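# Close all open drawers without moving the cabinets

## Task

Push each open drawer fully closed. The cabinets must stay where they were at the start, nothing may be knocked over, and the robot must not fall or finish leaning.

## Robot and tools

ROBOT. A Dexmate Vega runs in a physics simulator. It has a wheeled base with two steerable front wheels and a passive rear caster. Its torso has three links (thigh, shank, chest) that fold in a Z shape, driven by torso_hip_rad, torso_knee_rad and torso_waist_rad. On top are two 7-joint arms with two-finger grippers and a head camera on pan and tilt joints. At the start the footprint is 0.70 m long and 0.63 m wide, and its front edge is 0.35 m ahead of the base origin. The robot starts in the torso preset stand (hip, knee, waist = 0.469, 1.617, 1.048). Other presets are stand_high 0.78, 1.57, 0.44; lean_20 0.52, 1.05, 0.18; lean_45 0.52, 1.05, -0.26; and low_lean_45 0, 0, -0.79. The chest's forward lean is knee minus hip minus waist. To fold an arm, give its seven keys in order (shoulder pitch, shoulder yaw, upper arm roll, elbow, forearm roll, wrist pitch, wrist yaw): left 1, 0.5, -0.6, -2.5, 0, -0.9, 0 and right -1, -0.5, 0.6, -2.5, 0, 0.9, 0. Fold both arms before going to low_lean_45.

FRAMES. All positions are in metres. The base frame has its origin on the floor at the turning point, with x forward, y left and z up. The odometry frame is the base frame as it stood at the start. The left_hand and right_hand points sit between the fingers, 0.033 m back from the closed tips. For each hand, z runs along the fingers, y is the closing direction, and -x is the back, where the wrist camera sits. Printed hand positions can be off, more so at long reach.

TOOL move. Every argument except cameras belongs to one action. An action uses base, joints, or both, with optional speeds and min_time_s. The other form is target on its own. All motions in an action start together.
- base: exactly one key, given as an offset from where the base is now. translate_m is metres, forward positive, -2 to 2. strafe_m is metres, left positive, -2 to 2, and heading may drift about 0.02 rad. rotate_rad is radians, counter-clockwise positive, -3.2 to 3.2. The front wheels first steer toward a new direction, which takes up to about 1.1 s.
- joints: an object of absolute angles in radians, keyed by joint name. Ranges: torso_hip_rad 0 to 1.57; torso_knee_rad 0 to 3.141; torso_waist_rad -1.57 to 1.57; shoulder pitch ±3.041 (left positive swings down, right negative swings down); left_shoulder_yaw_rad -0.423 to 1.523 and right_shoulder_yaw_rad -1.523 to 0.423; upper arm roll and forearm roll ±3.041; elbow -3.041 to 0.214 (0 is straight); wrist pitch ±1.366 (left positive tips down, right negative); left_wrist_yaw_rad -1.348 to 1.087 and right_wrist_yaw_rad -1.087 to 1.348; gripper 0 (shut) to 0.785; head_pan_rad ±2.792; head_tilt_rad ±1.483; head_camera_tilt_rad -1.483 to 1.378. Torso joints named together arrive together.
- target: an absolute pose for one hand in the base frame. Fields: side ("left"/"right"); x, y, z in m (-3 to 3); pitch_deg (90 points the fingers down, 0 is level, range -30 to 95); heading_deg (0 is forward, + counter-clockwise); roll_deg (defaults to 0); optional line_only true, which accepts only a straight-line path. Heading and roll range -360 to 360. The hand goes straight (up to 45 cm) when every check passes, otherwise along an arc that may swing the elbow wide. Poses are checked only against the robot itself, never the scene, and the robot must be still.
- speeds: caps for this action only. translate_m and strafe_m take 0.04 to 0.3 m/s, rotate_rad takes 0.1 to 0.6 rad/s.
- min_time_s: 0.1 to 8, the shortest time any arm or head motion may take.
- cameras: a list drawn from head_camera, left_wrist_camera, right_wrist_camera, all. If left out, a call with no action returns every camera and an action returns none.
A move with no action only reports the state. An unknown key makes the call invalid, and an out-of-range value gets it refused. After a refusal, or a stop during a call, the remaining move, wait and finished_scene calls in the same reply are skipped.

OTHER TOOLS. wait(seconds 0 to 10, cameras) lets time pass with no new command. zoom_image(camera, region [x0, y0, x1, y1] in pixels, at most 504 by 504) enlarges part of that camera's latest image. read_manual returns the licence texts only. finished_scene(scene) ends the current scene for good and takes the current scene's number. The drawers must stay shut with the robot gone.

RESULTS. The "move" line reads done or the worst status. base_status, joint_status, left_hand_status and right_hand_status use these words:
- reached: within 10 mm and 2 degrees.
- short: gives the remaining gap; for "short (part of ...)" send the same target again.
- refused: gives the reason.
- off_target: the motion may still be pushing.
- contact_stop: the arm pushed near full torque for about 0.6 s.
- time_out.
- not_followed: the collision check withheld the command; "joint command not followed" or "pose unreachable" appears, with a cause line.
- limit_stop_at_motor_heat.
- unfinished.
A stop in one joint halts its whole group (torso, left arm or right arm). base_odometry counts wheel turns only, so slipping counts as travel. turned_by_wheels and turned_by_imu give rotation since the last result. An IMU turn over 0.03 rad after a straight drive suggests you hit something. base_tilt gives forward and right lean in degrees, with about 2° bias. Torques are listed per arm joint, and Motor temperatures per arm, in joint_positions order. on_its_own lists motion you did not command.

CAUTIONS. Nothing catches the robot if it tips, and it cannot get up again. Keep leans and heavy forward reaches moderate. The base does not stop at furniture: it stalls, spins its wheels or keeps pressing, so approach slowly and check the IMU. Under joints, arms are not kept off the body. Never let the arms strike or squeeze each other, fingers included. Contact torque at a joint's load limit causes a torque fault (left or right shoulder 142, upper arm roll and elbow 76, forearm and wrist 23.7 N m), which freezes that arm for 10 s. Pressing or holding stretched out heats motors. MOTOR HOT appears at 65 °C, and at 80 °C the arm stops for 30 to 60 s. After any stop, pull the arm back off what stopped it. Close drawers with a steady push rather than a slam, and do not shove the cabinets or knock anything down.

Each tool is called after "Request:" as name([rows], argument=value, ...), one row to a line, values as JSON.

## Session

Request:
move(joints={"head_camera_tilt_rad":0.3}, cameras=["head_camera"])

Request:
move(joints={"head_pan_rad":1.4,"left_shoulder_pitch_rad":1,"left_shoulder_yaw_rad":0.5,"left_upper_arm_roll_rad":-0.6,"left_elbow_rad":-2.5,"left_forearm_roll_rad":0,"left_wrist_pitch_rad":-0.9,"left_wrist_yaw_rad":0}, cameras=["head_camera"])

Request:
move(joints={"head_pan_rad":2.75}, cameras=["head_camera"])

Request:
move(joints={"head_pan_rad":-1.4,"right_shoulder_pitch_rad":-1,"right_shoulder_yaw_rad":-0.5,"right_upper_arm_roll_rad":0.6,"right_elbow_rad":-2.5,"right_forearm_roll_rad":0,"right_wrist_pitch_rad":0.9,"right_wrist_yaw_rad":0}, cameras=["head_camera"])

Request:
move(joints={"head_pan_rad":-2.5}, cameras=["head_camera"])

Scene clock: 0.83 s.
Joint torques (N m): left_arm=[5.36 0.2 -0.4 -6.23 0.46 -0.97 0.22] | right_arm=[-1.87 0.32 -0.59 -5.12 -0.11 2.23 0.01]
Motor temperatures (°C): left_arm=[27 30 30 30 34 38 35] | right_arm=[29 28 29 31 34 35 35]
move: done
base_odometry: x=+0.000 y=+0.000 heading=+0.000
turned_by_wheels: +0.000
turned_by_imu: +0.000
base_tilt: forward=+0.7 right=+0.0
base_status: not commanded
joint_positions: torso_hip_rad=+0.469 torso_knee_rad=+1.617 torso_waist_rad=+1.048 left_shoulder_pitch_rad=+2.199 left_shoulder_yaw_rad=+0.001 left_upper_arm_roll_rad=-0.010 left_elbow_rad=-1.084 left_forearm_roll_rad=+0.015 left_wrist_pitch_rad=-0.506 left_wrist_yaw_rad=-0.016 left_gripper_rad=+0.005 right_shoulder_pitch_rad=-2.184 right_shoulder_yaw_rad=+0.007 right_upper_arm_roll_rad=+0.010 right_elbow_rad=-1.115 right_forearm_roll_rad=+0.008 right_wrist_pitch_rad=+0.481 right_wrist_yaw_rad=-0.008 right_gripper_rad=+0.005 head_pan_rad=+0.000 head_tilt_rad=+0.000 head_camera_tilt_rad=+0.300
joint_status: all done
chest: x=-0.0111 y=+0.0000 z=+1.4155 quat_wxyz=(+0.999, +0.000, +0.050, +0.000) (m; base frame)
left_hand: x=+0.1921 y=+0.2282 z=+0.6022 quat_wxyz=(+0.417, +0.009, +0.909, -0.003) pitch_deg=+40.7 heading_deg=-1.0 roll_deg=+0.2 back=up (m; base frame)
right_hand: x=+0.2143 y=-0.2374 z=+0.6092 quat_wxyz=(+0.427, +0.011, +0.904, -0.007) pitch_deg=+39.5 heading_deg=-1.6 roll_deg=-0.2 back=up (m; base frame)
pictures: head_camera
Images, in order (width x height): head_camera 896x560.

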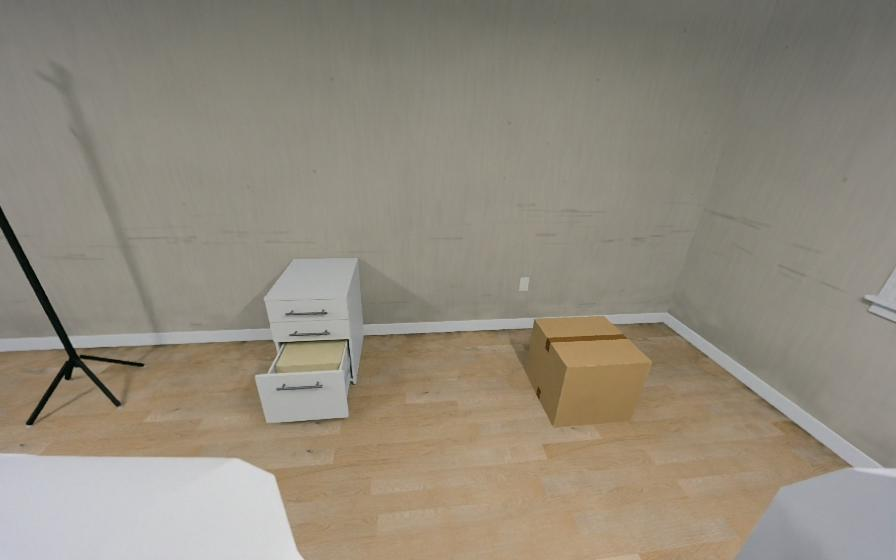

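Scene clock: 7.17 s.
Joint torques (N m): left_arm=[-9.52 7.33 -4.91 -1.11 -0.4 2.35 0.53] | right_arm=[-2.13 0.19 -0.66 -5.05 -0.11 2.54 -0.01]
move: done
base_odometry: x=+0.000 y=+0.000 heading=+0.000
turned_by_wheels: +0.000
turned_by_imu: +0.001
base_tilt: forward=+0.7 right=-0.1
base_status: not commanded
joint_positions: torso_hip_rad=+0.469 torso_knee_rad=+1.617 torso_waist_rad=+1.048 left_shoulder_pitch_rad=+1.005 left_shoulder_yaw_rad=+0.498 left_upper_arm_roll_rad=-0.597 left_elbow_rad=-2.494 left_forearm_roll_rad=+0.000 left_wrist_pitch_rad=-0.898 left_wrist_yaw_rad=+0.000 left_gripper_rad=+0.005 right_shoulder_pitch_rad=-2.184 right_shoulder_yaw_rad=+0.007 right_upper_arm_roll_rad=+0.010 right_elbow_rad=-1.115 right_forearm_roll_rad=+0.008 right_wrist_pitch_rad=+0.481 right_wrist_yaw_rad=-0.008 right_gripper_rad=+0.005 head_pan_rad=+1.400 head_tilt_rad=+0.000 head_camera_tilt_rad=+0.300
joint_status: all done
chest: x=-0.0111 y=+0.0000 z=+1.4155 quat_wxyz=(+0.999, +0.000, +0.050, +0.000) (m; base frame)
left_hand: x=-0.0195 y=+0.1558 z=+1.7191 quat_wxyz=(+0.842, +0.204, -0.393, +0.309) pitch_deg=-37.5 heading_deg=-132.5 roll_deg=-7.3 back=down (m; base frame)
right_hand: x=+0.2143 y=-0.2374 z=+0.6092 quat_wxyz=(+0.427, +0.011, +0.904, -0.007) pitch_deg=+39.5 heading_deg=-1.6 roll_deg=-0.2 back=up (m; base frame)
pictures: head_camera
Images, in order (width x height): head_camera 896x560.

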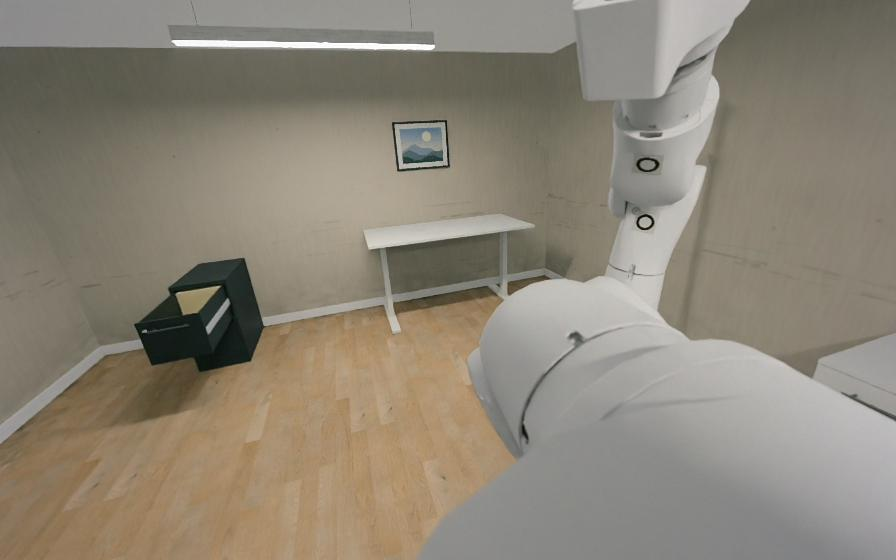

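Scene clock: 8.73 s.
Joint torques (N m): left_arm=[-10.37 6.76 -1 1.68 -0.42 2.02 0.65] | right_arm=[-3.03 0.32 -0.57 -4.52 -0.09 2.04 0.1]
move: done
base_odometry: x=+0.000 y=+0.000 heading=+0.000
turned_by_wheels: +0.000
turned_by_imu: +0.000
base_tilt: forward=+0.6 right=-0.1
base_status: not commanded
joint_positions: torso_hip_rad=+0.469 torso_knee_rad=+1.617 torso_waist_rad=+1.048 left_shoulder_pitch_rad=+1.000 left_shoulder_yaw_rad=+0.500 left_upper_arm_roll_rad=-0.600 left_elbow_rad=-2.500 left_forearm_roll_rad=+0.000 left_wrist_pitch_rad=-0.900 left_wrist_yaw_rad=+0.000 left_gripper_rad=+0.005 right_shoulder_pitch_rad=-2.184 right_shoulder_yaw_rad=+0.007 right_upper_arm_roll_rad=+0.010 right_elbow_rad=-1.115 right_forearm_roll_rad=+0.008 right_wrist_pitch_rad=+0.481 right_wrist_yaw_rad=-0.008 right_gripper_rad=+0.005 head_pan_rad=+2.750 head_tilt_rad=+0.000 head_camera_tilt_rad=+0.300
joint_status: all done
chest: x=-0.0111 y=+0.0000 z=+1.4155 quat_wxyz=(+0.999, +0.000, +0.050, +0.000) (m; base frame)
left_hand: x=-0.0236 y=+0.1533 z=+1.7168 quat_wxyz=(+0.839, +0.205, -0.398, +0.310) pitch_deg=-36.8 heading_deg=-132.5 roll_deg=-7.0 back=down (m; base frame)
right_hand: x=+0.2143 y=-0.2374 z=+0.6092 quat_wxyz=(+0.427, +0.011, +0.904, -0.007) pitch_deg=+39.5 heading_deg=-1.6 roll_deg=-0.2 back=up (m; base frame)
pictures: head_camera
Images, in order (width x height): head_camera 896x560.

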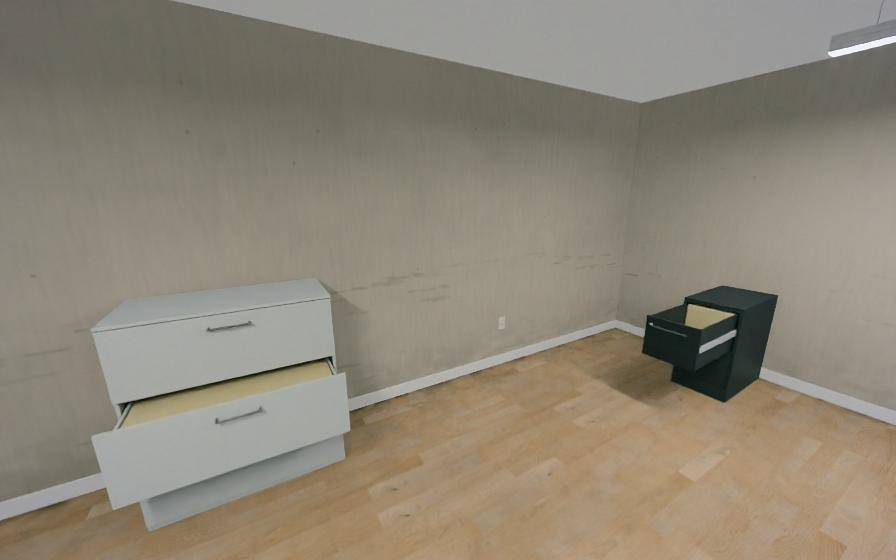

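Scene clock: 14.97 s.
Joint torques (N m): left_arm=[-9.87 7.28 -2.85 0.9 0.14 2.59 1.2] | right_arm=[14.63 -6.77 4.04 -0.6 -0.04 -1.26 0.14]
move: done
base_odometry: x=+0.000 y=+0.000 heading=+0.000
turned_by_wheels: +0.000
turned_by_imu: +0.001
base_tilt: forward=+0.7 right=+0.0
base_status: not commanded
joint_positions: torso_hip_rad=+0.469 torso_knee_rad=+1.617 torso_waist_rad=+1.048 left_shoulder_pitch_rad=+1.000 left_shoulder_yaw_rad=+0.500 left_upper_arm_roll_rad=-0.600 left_elbow_rad=-2.500 left_forearm_roll_rad=+0.000 left_wrist_pitch_rad=-0.900 left_wrist_yaw_rad=+0.000 left_gripper_rad=+0.005 right_shoulder_pitch_rad=-1.005 right_shoulder_yaw_rad=-0.498 right_upper_arm_roll_rad=+0.597 right_elbow_rad=-2.494 right_forearm_roll_rad=+0.000 right_wrist_pitch_rad=+0.898 right_wrist_yaw_rad=+0.000 right_gripper_rad=+0.005 head_pan_rad=-1.400 head_tilt_rad=+0.000 head_camera_tilt_rad=+0.300
joint_status: all done
chest: x=-0.0111 y=+0.0000 z=+1.4155 quat_wxyz=(+0.999, +0.000, +0.050, +0.000) (m; base frame)
left_hand: x=-0.0238 y=+0.1532 z=+1.7166 quat_wxyz=(+0.839, +0.205, -0.398, +0.310) pitch_deg=-36.8 heading_deg=-132.5 roll_deg=-6.9 back=down (m; base frame)
right_hand: x=-0.0195 y=-0.1561 z=+1.7192 quat_wxyz=(+0.842, -0.203, -0.392, -0.309) pitch_deg=-37.5 heading_deg=+132.5 roll_deg=+7.3 back=down (m; base frame)
pictures: head_camera
Images, in order (width x height): head_camera 896x560.

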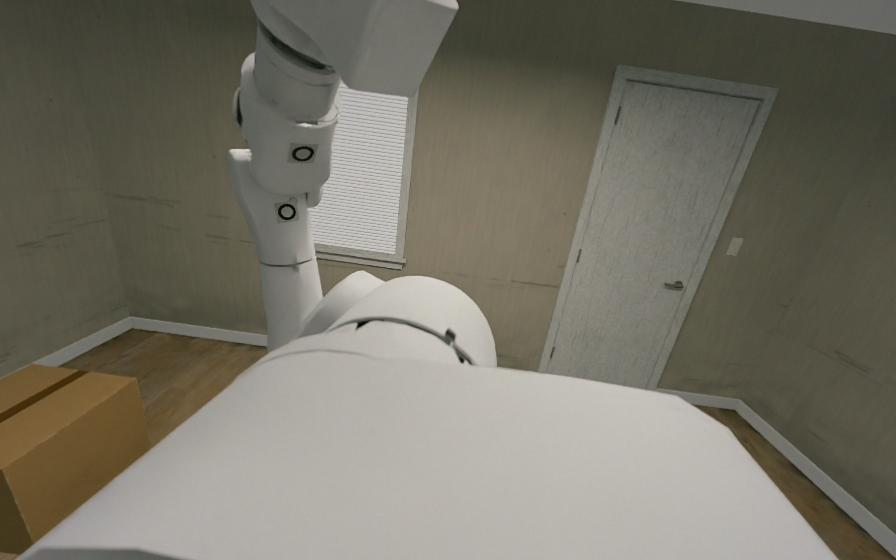

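Scene clock: 16.37 s.
Joint torques (N m): left_arm=[-11.19 6.46 -0.48 -1.39 0.17 1.94 0.44] | right_arm=[14.25 -7.56 4.61 -1.28 -0.08 -1.53 0.06]
move: done
base_odometry: x=+0.000 y=+0.000 heading=+0.000
turned_by_wheels: +0.000
turned_by_imu: +0.000
base_tilt: forward=+0.7 right=+0.0
base_status: not commanded
joint_positions: torso_hip_rad=+0.469 torso_knee_rad=+1.617 torso_waist_rad=+1.048 left_shoulder_pitch_rad=+1.000 left_shoulder_yaw_rad=+0.500 left_upper_arm_roll_rad=-0.600 left_elbow_rad=-2.500 left_forearm_roll_rad=+0.000 left_wrist_pitch_rad=-0.900 left_wrist_yaw_rad=+0.000 left_gripper_rad=+0.005 right_shoulder_pitch_rad=-1.001 right_shoulder_yaw_rad=-0.500 right_upper_arm_roll_rad=+0.599 right_elbow_rad=-2.499 right_forearm_roll_rad=+0.000 right_wrist_pitch_rad=+0.900 right_wrist_yaw_rad=+0.000 right_gripper_rad=+0.005 head_pan_rad=-2.500 head_tilt_rad=+0.000 head_camera_tilt_rad=+0.300
joint_status: all done
chest: x=-0.0111 y=+0.0000 z=+1.4155 quat_wxyz=(+0.999, +0.000, +0.050, +0.000) (m; base frame)
left_hand: x=-0.0238 y=+0.1532 z=+1.7166 quat_wxyz=(+0.839, +0.205, -0.398, +0.310) pitch_deg=-36.8 heading_deg=-132.5 roll_deg=-6.9 back=down (m; base frame)
right_hand: x=-0.0236 y=-0.1536 z=+1.7169 quat_wxyz=(+0.839, -0.205, -0.398, -0.309) pitch_deg=-36.9 heading_deg=+132.5 roll_deg=+7.0 back=down (m; base frame)
pictures: head_camera
Images, in order (width x height): head_camera 896x560.

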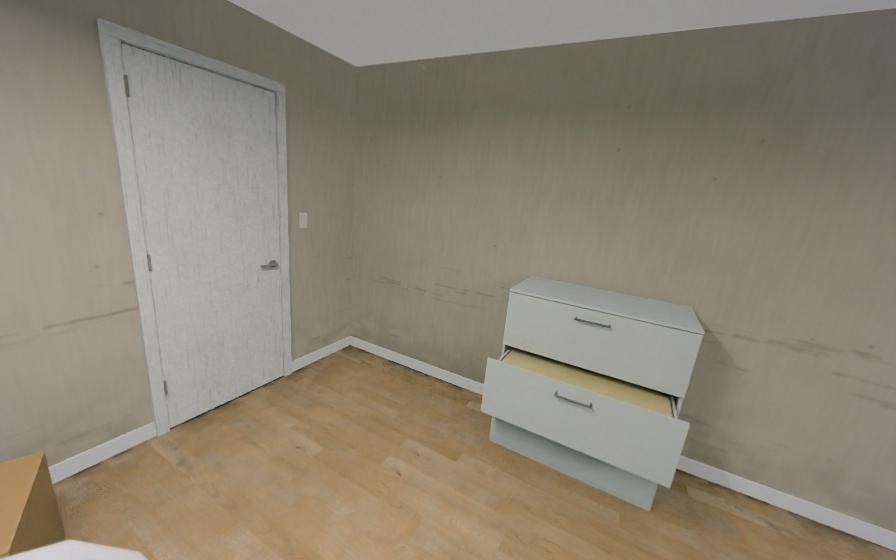

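Request:
move(base={"rotate_rad": 0.05}, joints={"head_pan_rad":0,"head_camera_tilt_rad":0.45})

Request:
move(base={"strafe_m": 0.53})

Request:
move(base={"translate_m": 0.42}, joints={"torso_hip_rad":0.1,"torso_knee_rad":0.3,"torso_waist_rad":-0.75}, cameras=["head_camera"])

Scene clock: 46.90 s.
Joint torques (N m): left_arm=[-8.8 6.88 -3.07 1.89 -0.15 1.25 0.27] | right_arm=[13.84 -7.77 4.01 -1.35 -0.02 -2.43 -0.17]
move: done
base_odometry: x=+0.000 y=+0.000 heading=+0.050
turned_by_wheels: +0.050
turned_by_imu: +0.049
base_tilt: forward=+0.7 right=-0.1
base_status: done
joint_positions: torso_hip_rad=+0.469 torso_knee_rad=+1.617 torso_waist_rad=+1.048 left_shoulder_pitch_rad=+1.000 left_shoulder_yaw_rad=+0.500 left_upper_arm_roll_rad=-0.600 left_elbow_rad=-2.500 left_forearm_roll_rad=+0.000 left_wrist_pitch_rad=-0.900 left_wrist_yaw_rad=+0.000 left_gripper_rad=+0.005 right_shoulder_pitch_rad=-1.000 right_shoulder_yaw_rad=-0.500 right_upper_arm_roll_rad=+0.600 right_elbow_rad=-2.500 right_forearm_roll_rad=+0.000 right_wrist_pitch_rad=+0.900 right_wrist_yaw_rad=+0.000 right_gripper_rad=+0.005 head_pan_rad=+0.000 head_tilt_rad=+0.000 head_camera_tilt_rad=+0.450
joint_status: all done
chest: x=-0.0111 y=+0.0000 z=+1.4155 quat_wxyz=(+0.999, +0.000, +0.050, +0.000) (m; base frame)
left_hand: x=-0.0238 y=+0.1532 z=+1.7166 quat_wxyz=(+0.839, +0.205, -0.398, +0.310) pitch_deg=-36.8 heading_deg=-132.5 roll_deg=-6.9 back=down (m; base frame)
right_hand: x=-0.0239 y=-0.1534 z=+1.7167 quat_wxyz=(+0.839, -0.205, -0.398, -0.310) pitch_deg=-36.8 heading_deg=+132.5 roll_deg=+7.0 back=down (m; base frame)

Scene clock: 51.30 s.
Joint torques (N m): left_arm=[-9.45 6.97 -3.73 1.81 -0.4 1.57 0.57] | right_arm=[14.28 -6.58 3.93 -1.1 0.08 -2.41 -0.1]
move: done
base_odometry: x=-0.030 y=+0.528 heading=+0.058
turned_by_wheels: +0.008
turned_by_imu: +0.003
base_tilt: forward=+0.7 right=-0.1
base_status: done
joint_positions: torso_hip_rad=+0.469 torso_knee_rad=+1.617 torso_waist_rad=+1.048 left_shoulder_pitch_rad=+1.000 left_shoulder_yaw_rad=+0.500 left_upper_arm_roll_rad=-0.600 left_elbow_rad=-2.500 left_forearm_roll_rad=+0.000 left_wrist_pitch_rad=-0.900 left_wrist_yaw_rad=+0.000 left_gripper_rad=+0.005 right_shoulder_pitch_rad=-1.000 right_shoulder_yaw_rad=-0.500 right_upper_arm_roll_rad=+0.600 right_elbow_rad=-2.500 right_forearm_roll_rad=+0.000 right_wrist_pitch_rad=+0.900 right_wrist_yaw_rad=+0.000 right_gripper_rad=+0.005 head_pan_rad=+0.000 head_tilt_rad=+0.000 head_camera_tilt_rad=+0.450
joint_status: not commanded
chest: x=-0.0111 y=+0.0000 z=+1.4155 quat_wxyz=(+0.999, +0.000, +0.050, +0.000) (m; base frame)
left_hand: x=-0.0239 y=+0.1532 z=+1.7166 quat_wxyz=(+0.839, +0.205, -0.398, +0.310) pitch_deg=-36.8 heading_deg=-132.5 roll_deg=-6.9 back=down (m; base frame)
right_hand: x=-0.0239 y=-0.1534 z=+1.7167 quat_wxyz=(+0.839, -0.205, -0.398, -0.310) pitch_deg=-36.8 heading_deg=+132.5 roll_deg=+7.0 back=down (m; base frame)

Scene clock: 59.23 s.
Joint torques (N m): left_arm=[-5.09 4.9 -9.45 -5.74 -0.46 0.22 1.28] | right_arm=[9.62 -6.88 7.3 -6.11 1.64 -1.15 -1.19]
move: done
base_odometry: x=+0.389 y=+0.553 heading=+0.057
turned_by_wheels: +0.000
turned_by_imu: +0.001
base_tilt: forward=+0.7 right=+0.0
base_status: done
joint_positions: torso_hip_rad=+0.100 torso_knee_rad=+0.300 torso_waist_rad=-0.750 left_shoulder_pitch_rad=+1.000 left_shoulder_yaw_rad=+0.500 left_upper_arm_roll_rad=-0.600 left_elbow_rad=-2.500 left_forearm_roll_rad=+0.000 left_wrist_pitch_rad=-0.900 left_wrist_yaw_rad=+0.000 left_gripper_rad=+0.005 right_shoulder_pitch_rad=-1.000 right_shoulder_yaw_rad=-0.500 right_upper_arm_roll_rad=+0.600 right_elbow_rad=-2.500 right_forearm_roll_rad=+0.000 right_wrist_pitch_rad=+0.900 right_wrist_yaw_rad=+0.000 right_gripper_rad=+0.005 head_pan_rad=+0.000 head_tilt_rad=+0.000 head_camera_tilt_rad=+0.450
joint_status: all done
chest: x=+0.0990 y=+0.0000 z=+0.9078 quat_wxyz=(+0.889, +0.000, +0.457, +0.000) (m; base frame)
left_hand: x=+0.3169 y=+0.1532 z=+1.1161 quat_wxyz=(+0.928, +0.314, -0.017, +0.198) pitch_deg=-53.3 heading_deg=-81.1 roll_deg=-74.9 (m; base frame)
right_hand: x=+0.3170 y=-0.1534 z=+1.1162 quat_wxyz=(+0.928, -0.314, -0.017, -0.198) pitch_deg=-53.3 heading_deg=+81.1 roll_deg=+74.9 (m; base frame)
pictures: head_camera
Images, in order (width x height): head_camera 896x560.

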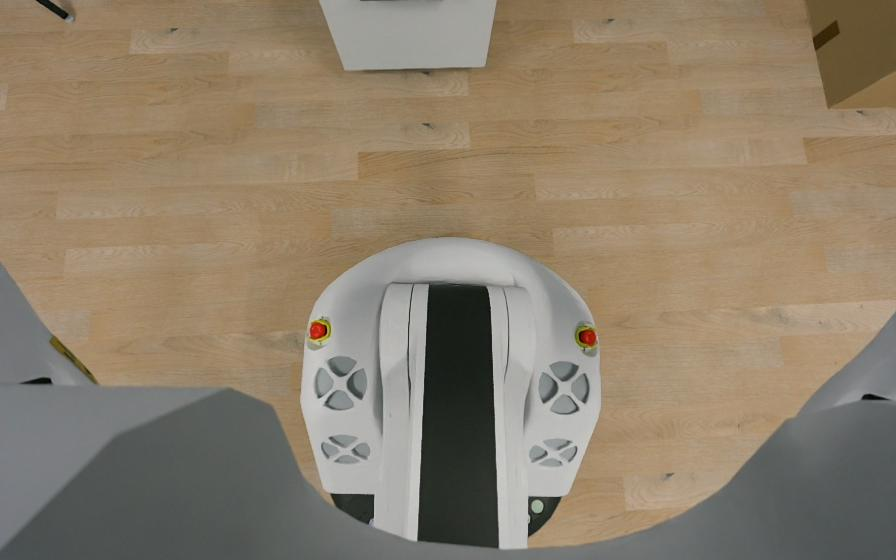

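Tilt camera up to see it properly.

Request:
move(joints={"head_camera_tilt_rad":0.1}, cameras=["head_camera"])

Scene clock: 62.77 s.
Joint torques (N m): left_arm=[-5.09 9.54 -7.22 -6.41 -0.54 -0.42 0.59] | right_arm=[9.97 -7.3 7.52 -5.24 1.53 -0.11 -1.25]
move: done
base_odometry: x=+0.389 y=+0.553 heading=+0.057
turned_by_wheels: +0.000
turned_by_imu: +0.001
base_tilt: forward=+0.7 right=-0.1
base_status: not commanded
joint_positions: torso_hip_rad=+0.100 torso_knee_rad=+0.300 torso_waist_rad=-0.750 left_shoulder_pitch_rad=+1.000 left_shoulder_yaw_rad=+0.500 left_upper_arm_roll_rad=-0.600 left_elbow_rad=-2.500 left_forearm_roll_rad=+0.000 left_wrist_pitch_rad=-0.900 left_wrist_yaw_rad=+0.000 left_gripper_rad=+0.005 right_shoulder_pitch_rad=-1.000 right_shoulder_yaw_rad=-0.500 right_upper_arm_roll_rad=+0.600 right_elbow_rad=-2.500 right_forearm_roll_rad=+0.000 right_wrist_pitch_rad=+0.900 right_wrist_yaw_rad=+0.000 right_gripper_rad=+0.005 head_pan_rad=+0.000 head_tilt_rad=+0.000 head_camera_tilt_rad=+0.100
joint_status: all done
chest: x=+0.0990 y=+0.0000 z=+0.9078 quat_wxyz=(+0.889, +0.000, +0.457, +0.000) (m; base frame)
left_hand: x=+0.3169 y=+0.1532 z=+1.1161 quat_wxyz=(+0.928, +0.314, -0.017, +0.198) pitch_deg=-53.3 heading_deg=-81.1 roll_deg=-74.9 (m; base frame)
right_hand: x=+0.3170 y=-0.1534 z=+1.1162 quat_wxyz=(+0.928, -0.314, -0.017, -0.198) pitch_deg=-53.3 heading_deg=+81.1 roll_deg=+74.9 (m; base frame)
pictures: head_camera
Images, in order (width x height): head_camera 896x560.

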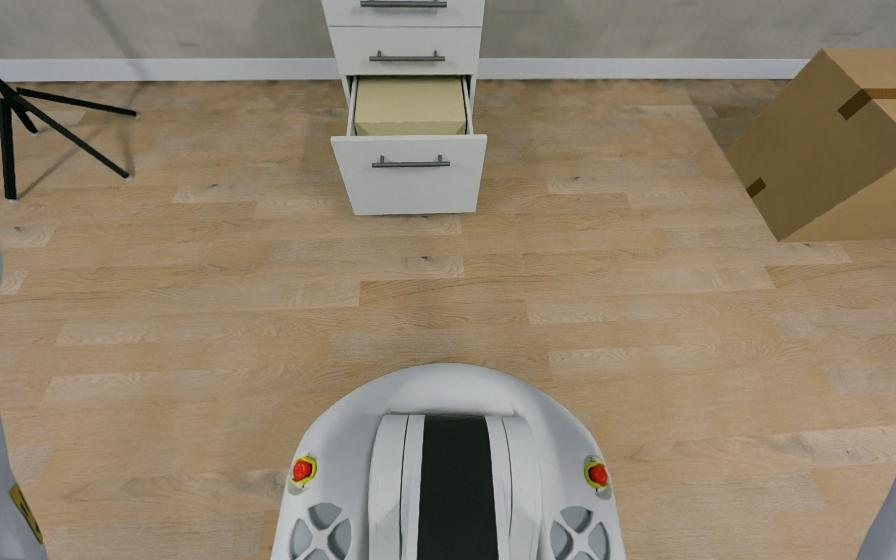

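Request:
move(target={"side":"left","x":0.67,"y":0.16,"z":0.255,"pitch_deg":25,"heading_deg":0}, cameras=["head_camera","left_wrist_camera"])

Scene clock: 71.70 s.
Joint torques (N m): left_arm=[-5.43 7.16 -7.64 -5.88 -0.96 1.61 0.58] | right_arm=[9.6 -7.59 7.36 -5.61 1.5 -1.04 -1.32]
move: refused
base_odometry: x=+0.389 y=+0.553 heading=+0.057
turned_by_wheels: +0.000
turned_by_imu: +0.001
base_tilt: forward=+0.7 right=-0.1
base_status: not commanded
joint_positions: torso_hip_rad=+0.100 torso_knee_rad=+0.300 torso_waist_rad=-0.750 left_shoulder_pitch_rad=+1.000 left_shoulder_yaw_rad=+0.500 left_upper_arm_roll_rad=-0.600 left_elbow_rad=-2.500 left_forearm_roll_rad=+0.000 left_wrist_pitch_rad=-0.900 left_wrist_yaw_rad=+0.000 left_gripper_rad=+0.005 right_shoulder_pitch_rad=-1.000 right_shoulder_yaw_rad=-0.500 right_upper_arm_roll_rad=+0.600 right_elbow_rad=-2.500 right_forearm_roll_rad=+0.000 right_wrist_pitch_rad=+0.900 right_wrist_yaw_rad=+0.000 right_gripper_rad=+0.005 head_pan_rad=+0.000 head_tilt_rad=+0.000 head_camera_tilt_rad=+0.100
joint_status: not commanded
chest: x=+0.0990 y=+0.0000 z=+0.9078 quat_wxyz=(+0.889, +0.000, +0.457, +0.000) (m; base frame)
left_hand: x=+0.3169 y=+0.1532 z=+1.1161 quat_wxyz=(+0.928, +0.314, -0.017, +0.198) pitch_deg=-53.3 heading_deg=-81.1 roll_deg=-74.9 (m; base frame)
left_hand_status: refused: the best posture that gets there brings the left wrist within 1.5 cm of the base (limit 2.6). Nothing moved.
right_hand: x=+0.3170 y=-0.1534 z=+1.1162 quat_wxyz=(+0.928, -0.314, -0.017, -0.198) pitch_deg=-53.3 heading_deg=+81.1 roll_deg=+74.9 (m; base frame)
pictures: head_camera, left_wrist_camera
Images, in order (width x height): head_camera 896x560, left_wrist_camera 672x420.

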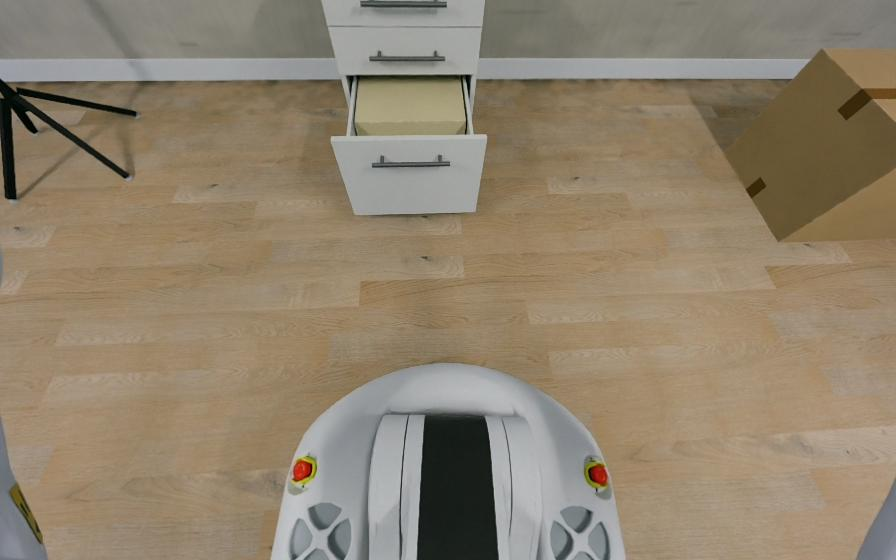

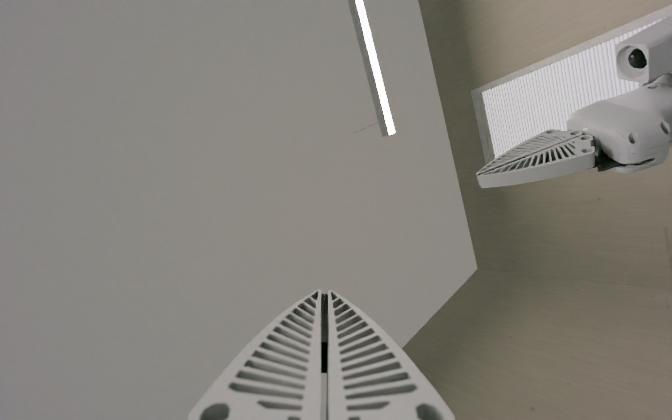

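Raise pitch to 35 and reach further.

Request:
move(target={"side":"left","x":0.7,"y":0.16,"z":0.255,"pitch_deg":35,"heading_deg":0}, cameras=["head_camera","left_wrist_camera"])

Scene clock: 79.63 s.
Joint torques (N m): left_arm=[-12.68 -0.47 -2.43 -10.86 -0.21 -2.07 0.58] | right_arm=[10.4 -7.94 7.26 -5.68 1.49 -0.42 -1.22]
move: done
base_odometry: x=+0.389 y=+0.553 heading=+0.057
turned_by_wheels: +0.000
turned_by_imu: +0.001
base_tilt: forward=+0.7 right=+0.0
base_status: not commanded
joint_positions: torso_hip_rad=+0.100 torso_knee_rad=+0.300 torso_waist_rad=-0.750 left_shoulder_pitch_rad=+0.672 left_shoulder_yaw_rad=+0.322 left_upper_arm_roll_rad=+0.486 left_elbow_rad=-1.508 left_forearm_roll_rad=-0.530 left_wrist_pitch_rad=+0.287 left_wrist_yaw_rad=+0.458 left_gripper_rad=+0.005 right_shoulder_pitch_rad=-1.000 right_shoulder_yaw_rad=-0.500 right_upper_arm_roll_rad=+0.600 right_elbow_rad=-2.500 right_forearm_roll_rad=+0.000 right_wrist_pitch_rad=+0.900 right_wrist_yaw_rad=+0.000 right_gripper_rad=+0.005 head_pan_rad=+0.000 head_tilt_rad=+0.000 head_camera_tilt_rad=+0.100
joint_status: not commanded
chest: x=+0.0990 y=+0.0000 z=+0.9078 quat_wxyz=(+0.889, +0.000, +0.457, +0.000) (m; base frame)
left_hand: x=+0.7028 y=+0.1619 z=+0.2595 quat_wxyz=(+0.466, -0.002, +0.885, +0.000) pitch_deg=+34.4 heading_deg=+0.1 roll_deg=-0.2 back=up (m; base frame)
left_hand_status: reached (checked arc [a long move; over the whole arc the hand travels 1.21 m to end 0.94 m from its start, up to 0.32 m off the straight line; left_wrist_pitch_rad turns most, 1.19 rad; on the way or at its end the hand turns up to 131 deg from its attitude at the start], planned for 4.1 s): 6 mm and 0.6 deg off.
right_hand: x=+0.3170 y=-0.1534 z=+1.1162 quat_wxyz=(+0.928, -0.314, -0.017, -0.198) pitch_deg=-53.3 heading_deg=+81.1 roll_deg=+74.9 (m; base frame)
pictures: head_camera, left_wrist_camera
Images, in order (width x height): head_camera 896x560, left_wrist_camera 672x420.

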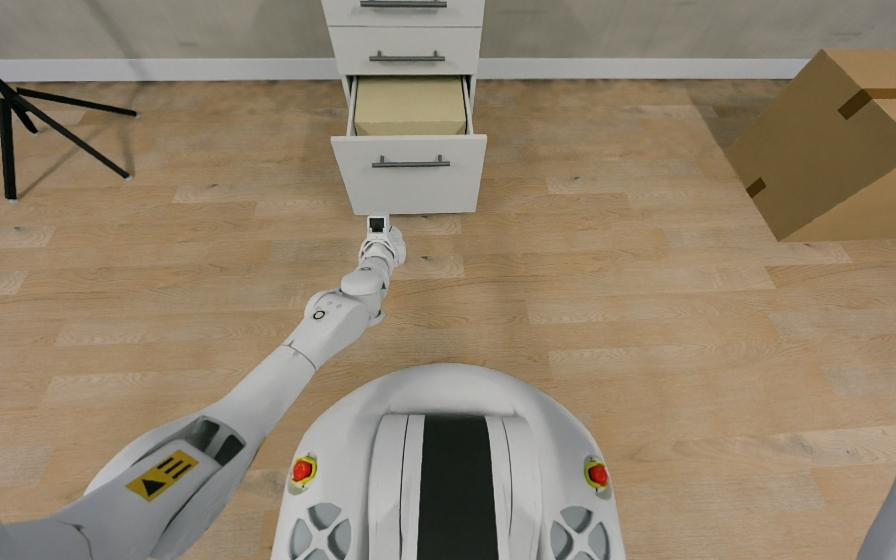

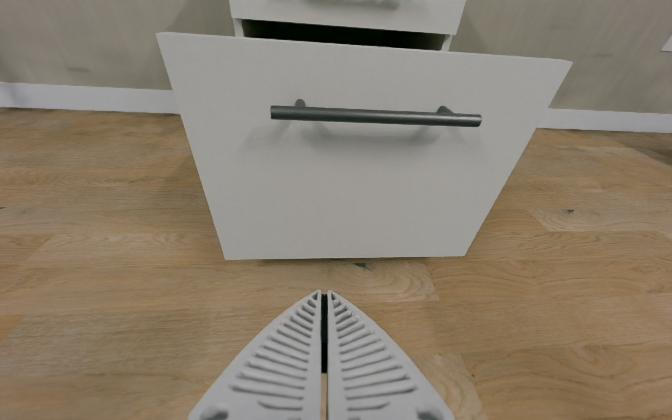

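Request:
move(base={"translate_m": 0.32}, speeds={"translate_m": 0.1}, joints={"head_camera_tilt_rad":0.0}, cameras=["head_camera","left_wrist_camera"])

Scene clock: 92.33 s.
Joint torques (N m): left_arm=[-11.07 -0.98 -9.13 -14.13 1.06 -1.96 -0.07] | right_arm=[9.53 -6.99 7 -5.05 1.57 -0.78 -1.23]
move: done
base_odometry: x=+0.709 y=+0.572 heading=+0.057
turned_by_wheels: +0.000
turned_by_imu: +0.001
base_tilt: forward=+0.7 right=-0.1
base_status: done
joint_positions: torso_hip_rad=+0.100 torso_knee_rad=+0.300 torso_waist_rad=-0.750 left_shoulder_pitch_rad=+0.670 left_shoulder_yaw_rad=+0.321 left_upper_arm_roll_rad=+0.491 left_elbow_rad=-1.503 left_forearm_roll_rad=-0.533 left_wrist_pitch_rad=+0.293 left_wrist_yaw_rad=+0.460 left_gripper_rad=+0.005 right_shoulder_pitch_rad=-1.000 right_shoulder_yaw_rad=-0.500 right_upper_arm_roll_rad=+0.600 right_elbow_rad=-2.500 right_forearm_roll_rad=+0.000 right_wrist_pitch_rad=+0.900 right_wrist_yaw_rad=+0.000 right_gripper_rad=+0.005 head_pan_rad=+0.000 head_tilt_rad=+0.000 head_camera_tilt_rad=+0.000
joint_status: all done
chest: x=+0.0990 y=+0.0000 z=+0.9078 quat_wxyz=(+0.889, +0.000, +0.457, +0.000) (m; base frame)
left_hand: x=+0.6997 y=+0.1600 z=+0.2546 quat_wxyz=(+0.461, +0.000, +0.887, +0.000) pitch_deg=+35.0 heading_deg=+0.0 roll_deg=+0.0 back=up (m; base frame)
right_hand: x=+0.3170 y=-0.1534 z=+1.1161 quat_wxyz=(+0.928, -0.314, -0.017, -0.198) pitch_deg=-53.3 heading_deg=+81.0 roll_deg=+74.9 (m; base frame)
pictures: head_camera, left_wrist_camera
Images, in order (width x height): head_camera 896x560, left_wrist_camera 672x420.

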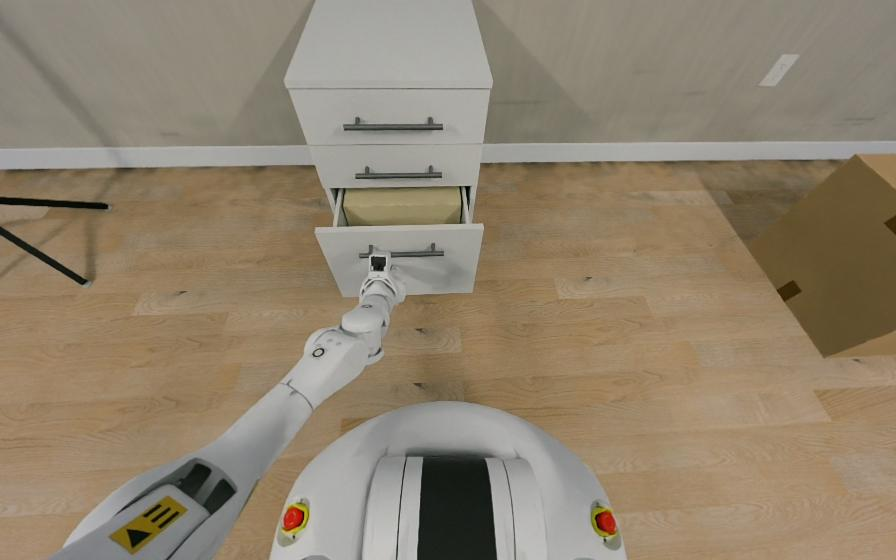

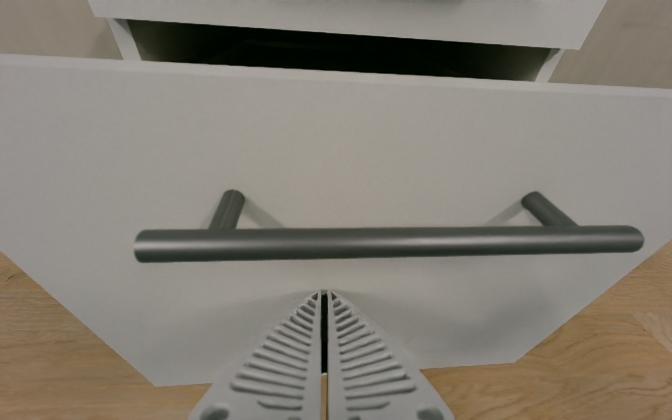

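Request:
move(base={"translate_m": 0.11}, speeds={"translate_m": 0.06}, cameras=["head_camera","left_wrist_camera"])

Scene clock: 99.37 s.
Joint torques (N m): left_arm=[-10.66 1.08 -5.23 -13.04 0.09 -2.74 -0.51] | right_arm=[9.65 -7.99 7.18 -5.41 1.51 0.01 -1.27]
move: done
base_odometry: x=+0.818 y=+0.579 heading=+0.056
turned_by_wheels: +0.000
turned_by_imu: +0.001
base_tilt: forward=+0.7 right=+0.0
base_status: done
joint_positions: torso_hip_rad=+0.100 torso_knee_rad=+0.300 torso_waist_rad=-0.750 left_shoulder_pitch_rad=+0.670 left_shoulder_yaw_rad=+0.321 left_upper_arm_roll_rad=+0.491 left_elbow_rad=-1.503 left_forearm_roll_rad=-0.533 left_wrist_pitch_rad=+0.293 left_wrist_yaw_rad=+0.460 left_gripper_rad=+0.005 right_shoulder_pitch_rad=-1.000 right_shoulder_yaw_rad=-0.500 right_upper_arm_roll_rad=+0.600 right_elbow_rad=-2.500 right_forearm_roll_rad=+0.000 right_wrist_pitch_rad=+0.900 right_wrist_yaw_rad=+0.000 right_gripper_rad=+0.005 head_pan_rad=+0.000 head_tilt_rad=+0.000 head_camera_tilt_rad=+0.000
joint_status: not commanded
chest: x=+0.0990 y=+0.0000 z=+0.9078 quat_wxyz=(+0.889, +0.000, +0.457, +0.000) (m; base frame)
left_hand: x=+0.6997 y=+0.1600 z=+0.2546 quat_wxyz=(+0.461, +0.000, +0.887, +0.000) pitch_deg=+35.0 heading_deg=+0.0 roll_deg=+0.0 back=up (m; base frame)
right_hand: x=+0.3170 y=-0.1534 z=+1.1161 quat_wxyz=(+0.928, -0.314, -0.017, -0.198) pitch_deg=-53.3 heading_deg=+81.0 roll_deg=+74.9 (m; base frame)
pictures: head_camera, left_wrist_camera
Images, in order (width x height): head_camera 896x560, left_wrist_camera 672x420.

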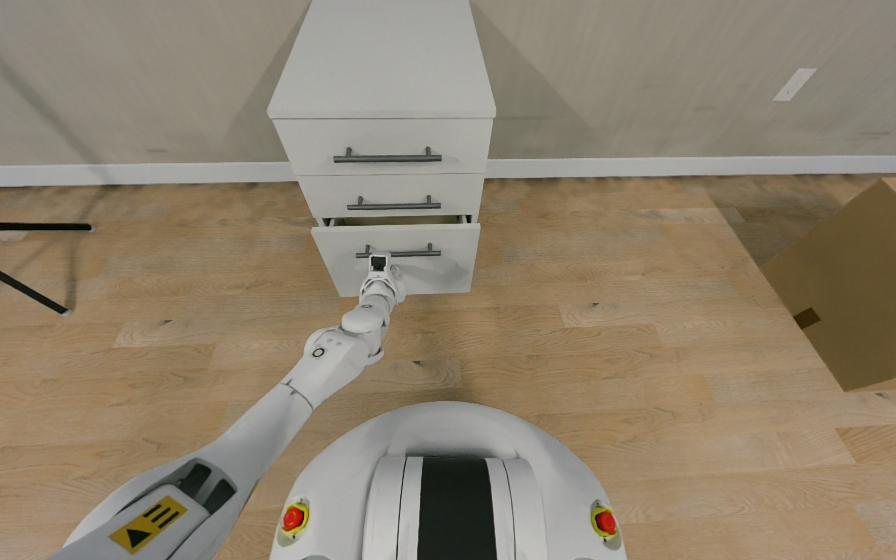

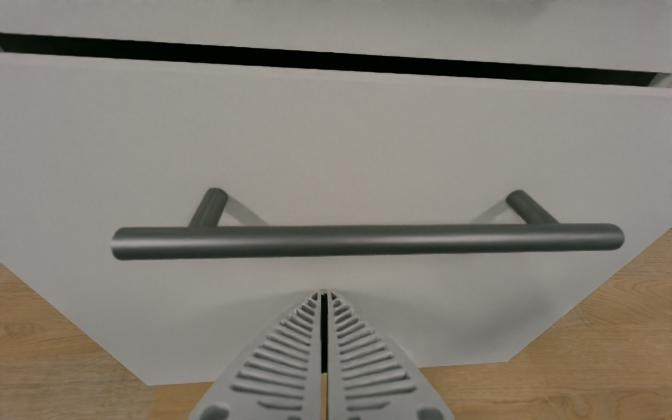

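Request:
move(base={"translate_m": 0.045}, speeds={"translate_m": 0.04}, cameras=["head_camera","left_wrist_camera"])

Scene clock: 103.67 s.
Joint torques (N m): left_arm=[-11.29 -1.92 -6.25 -13.34 0.36 -1.85 -0.42] | right_arm=[9.39 -7.62 7.11 -4.76 1.53 -1.13 -1.22]
move: done
base_odometry: x=+0.863 y=+0.581 heading=+0.056
turned_by_wheels: +0.000
turned_by_imu: +0.000
base_tilt: forward=+0.6 right=+0.0
base_status: done
joint_positions: torso_hip_rad=+0.100 torso_knee_rad=+0.300 torso_waist_rad=-0.750 left_shoulder_pitch_rad=+0.670 left_shoulder_yaw_rad=+0.321 left_upper_arm_roll_rad=+0.491 left_elbow_rad=-1.503 left_forearm_roll_rad=-0.533 left_wrist_pitch_rad=+0.293 left_wrist_yaw_rad=+0.460 left_gripper_rad=+0.005 right_shoulder_pitch_rad=-1.000 right_shoulder_yaw_rad=-0.500 right_upper_arm_roll_rad=+0.600 right_elbow_rad=-2.500 right_forearm_roll_rad=+0.000 right_wrist_pitch_rad=+0.900 right_wrist_yaw_rad=+0.000 right_gripper_rad=+0.005 head_pan_rad=+0.000 head_tilt_rad=+0.000 head_camera_tilt_rad=+0.000
joint_status: not commanded
chest: x=+0.0990 y=+0.0000 z=+0.9078 quat_wxyz=(+0.889, +0.000, +0.457, +0.000) (m; base frame)
left_hand: x=+0.6997 y=+0.1600 z=+0.2546 quat_wxyz=(+0.461, +0.000, +0.887, +0.000) pitch_deg=+35.0 heading_deg=+0.0 roll_deg=+0.0 back=up (m; base frame)
right_hand: x=+0.3170 y=-0.1534 z=+1.1161 quat_wxyz=(+0.928, -0.314, -0.017, -0.198) pitch_deg=-53.3 heading_deg=+81.0 roll_deg=+74.9 (m; base frame)
pictures: head_camera, left_wrist_camera
Images, in order (width x height): head_camera 896x560, left_wrist_camera 672x420.

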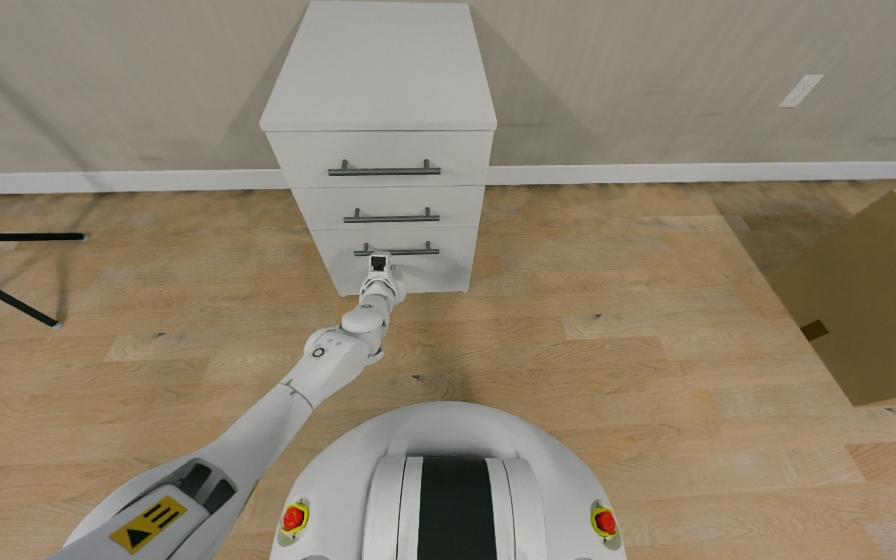

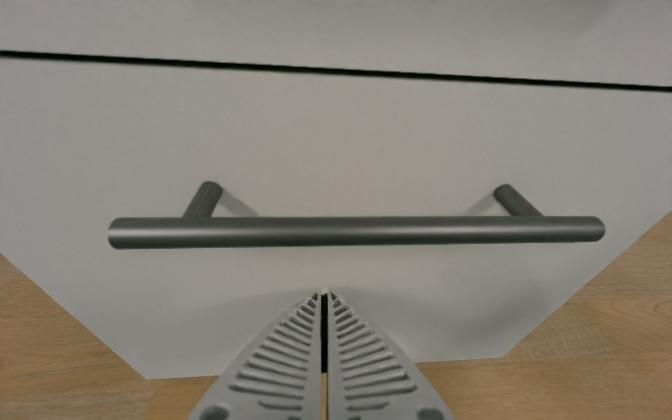

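Request:
move(cameras=["head_camera","left_wrist_camera"])

Scene clock: 121.53 s.
Joint torques (N m): left_arm=[-12.56 -0.27 -7.75 -14.06 0.72 -2.3 -0.49] | right_arm=[9.28 -6.73 7.16 -5.27 1.63 -0.47 -1.37]
Motor temperatures (°C): left_arm=[28 30 30 31 34 38 35] | right_arm=[30 28 30 31 34 35 35]
base_odometry: x=+0.863 y=+0.581 heading=+0.056
turned_by_wheels: +0.000
turned_by_imu: +0.000
base_tilt: forward=+0.7 right=-0.1
base_status: done
joint_positions: torso_hip_rad=+0.100 torso_knee_rad=+0.300 torso_waist_rad=-0.750 left_shoulder_pitch_rad=+0.670 left_shoulder_yaw_rad=+0.321 left_upper_arm_roll_rad=+0.491 left_elbow_rad=-1.503 left_forearm_roll_rad=-0.533 left_wrist_pitch_rad=+0.293 left_wrist_yaw_rad=+0.460 left_gripper_rad=+0.005 right_shoulder_pitch_rad=-1.000 right_shoulder_yaw_rad=-0.500 right_upper_arm_roll_rad=+0.600 right_elbow_rad=-2.500 right_forearm_roll_rad=+0.000 right_wrist_pitch_rad=+0.900 right_wrist_yaw_rad=+0.000 right_gripper_rad=+0.005 head_pan_rad=+0.000 head_tilt_rad=+0.000 head_camera_tilt_rad=+0.000
joint_status: not commanded
chest: x=+0.0990 y=+0.0000 z=+0.9078 quat_wxyz=(+0.889, +0.000, +0.457, +0.000) (m; base frame)
left_hand: x=+0.6997 y=+0.1600 z=+0.2546 quat_wxyz=(+0.461, +0.000, +0.887, +0.000) pitch_deg=+35.0 heading_deg=+0.0 roll_deg=+0.0 back=up (m; base frame)
right_hand: x=+0.3170 y=-0.1534 z=+1.1161 quat_wxyz=(+0.928, -0.314, -0.017, -0.198) pitch_deg=-53.3 heading_deg=+81.0 roll_deg=+74.9 (m; base frame)
pictures: head_camera, left_wrist_camera
Images, in order (width x height): head_camera 896x560, left_wrist_camera 672x420.

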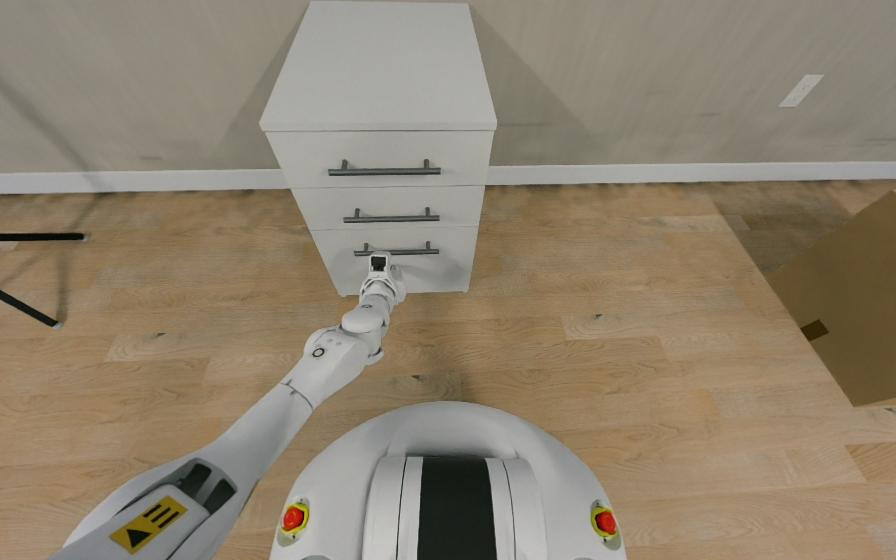

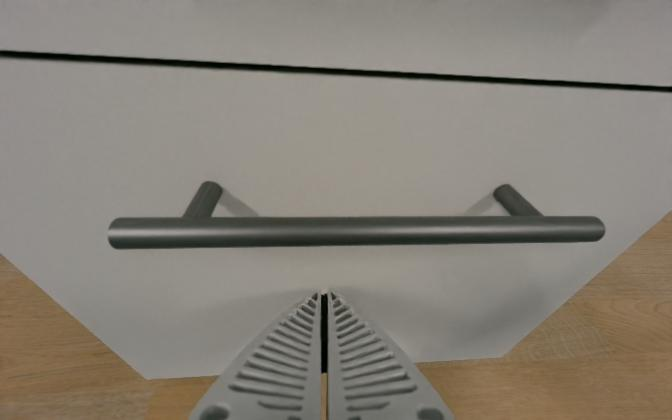

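Request:
zoom_image(camera="head_camera", region=[290, 150, 510, 300])

Request:
move(base={"translate_m": 0.012}, speeds={"translate_m": 0.04}, cameras=["head_camera","left_wrist_camera"])

Request:
zoom_image(camera="head_camera", region=[290, 150, 510, 300])

Scaled by 2.291 from the camera's 896x560 image, which has a finer 960x600 frame.

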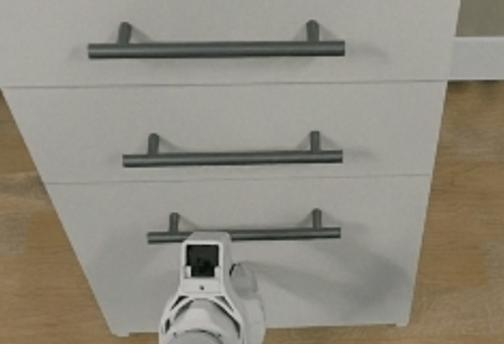

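Scene clock: 126.63 s.
Joint torques (N m): left_arm=[-13.14 -1.11 -7.29 -12.14 1.51 -3.58 0.09] | right_arm=[9.86 -7.8 7.31 -5.75 1.63 -0.99 -1.42]
move: done
base_odometry: x=+0.875 y=+0.582 heading=+0.056
turned_by_wheels: +0.000
turned_by_imu: +0.001
base_tilt: forward=+0.7 right=-0.1
base_status: done
joint_positions: torso_hip_rad=+0.100 torso_knee_rad=+0.300 torso_waist_rad=-0.750 left_shoulder_pitch_rad=+0.671 left_shoulder_yaw_rad=+0.321 left_upper_arm_roll_rad=+0.491 left_elbow_rad=-1.503 left_forearm_roll_rad=-0.533 left_wrist_pitch_rad=+0.294 left_wrist_yaw_rad=+0.460 left_gripper_rad=+0.005 right_shoulder_pitch_rad=-1.000 right_shoulder_yaw_rad=-0.500 right_upper_arm_roll_rad=+0.600 right_elbow_rad=-2.500 right_forearm_roll_rad=+0.000 right_wrist_pitch_rad=+0.900 right_wrist_yaw_rad=+0.000 right_gripper_rad=+0.005 head_pan_rad=+0.000 head_tilt_rad=+0.000 head_camera_tilt_rad=+0.000
joint_status: not commanded
chest: x=+0.0990 y=+0.0000 z=+0.9078 quat_wxyz=(+0.889, +0.000, +0.457, +0.000) (m; base frame)
left_hand: x=+0.6994 y=+0.1599 z=+0.2544 quat_wxyz=(+0.461, +0.000, +0.887, +0.000) pitch_deg=+35.1 heading_deg=+0.0 roll_deg=+0.0 back=up (m; base frame)
right_hand: x=+0.3170 y=-0.1534 z=+1.1161 quat_wxyz=(+0.928, -0.314, -0.017, -0.198) pitch_deg=-53.3 heading_deg=+81.0 roll_deg=+74.9 (m; base frame)
pictures: head_camera, left_wrist_camera
Images, in order (width x height): head_camera 896x560, left_wrist_camera 672x420.

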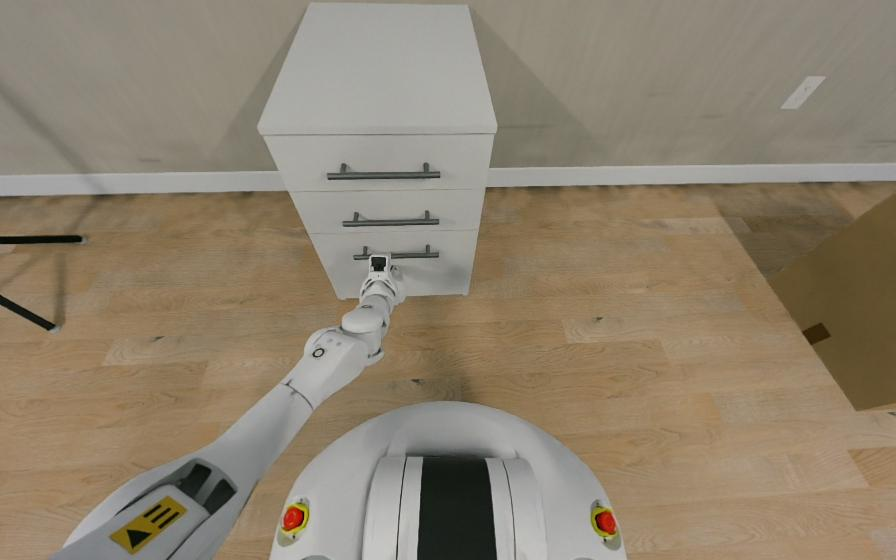

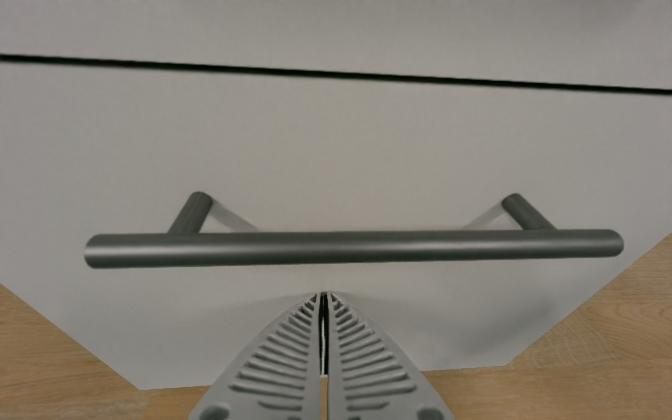

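Scaled by 2.291 from the camera's 896x560 image, which has a finer 960x600 frame.

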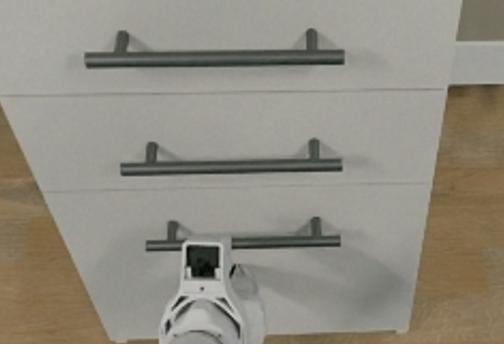

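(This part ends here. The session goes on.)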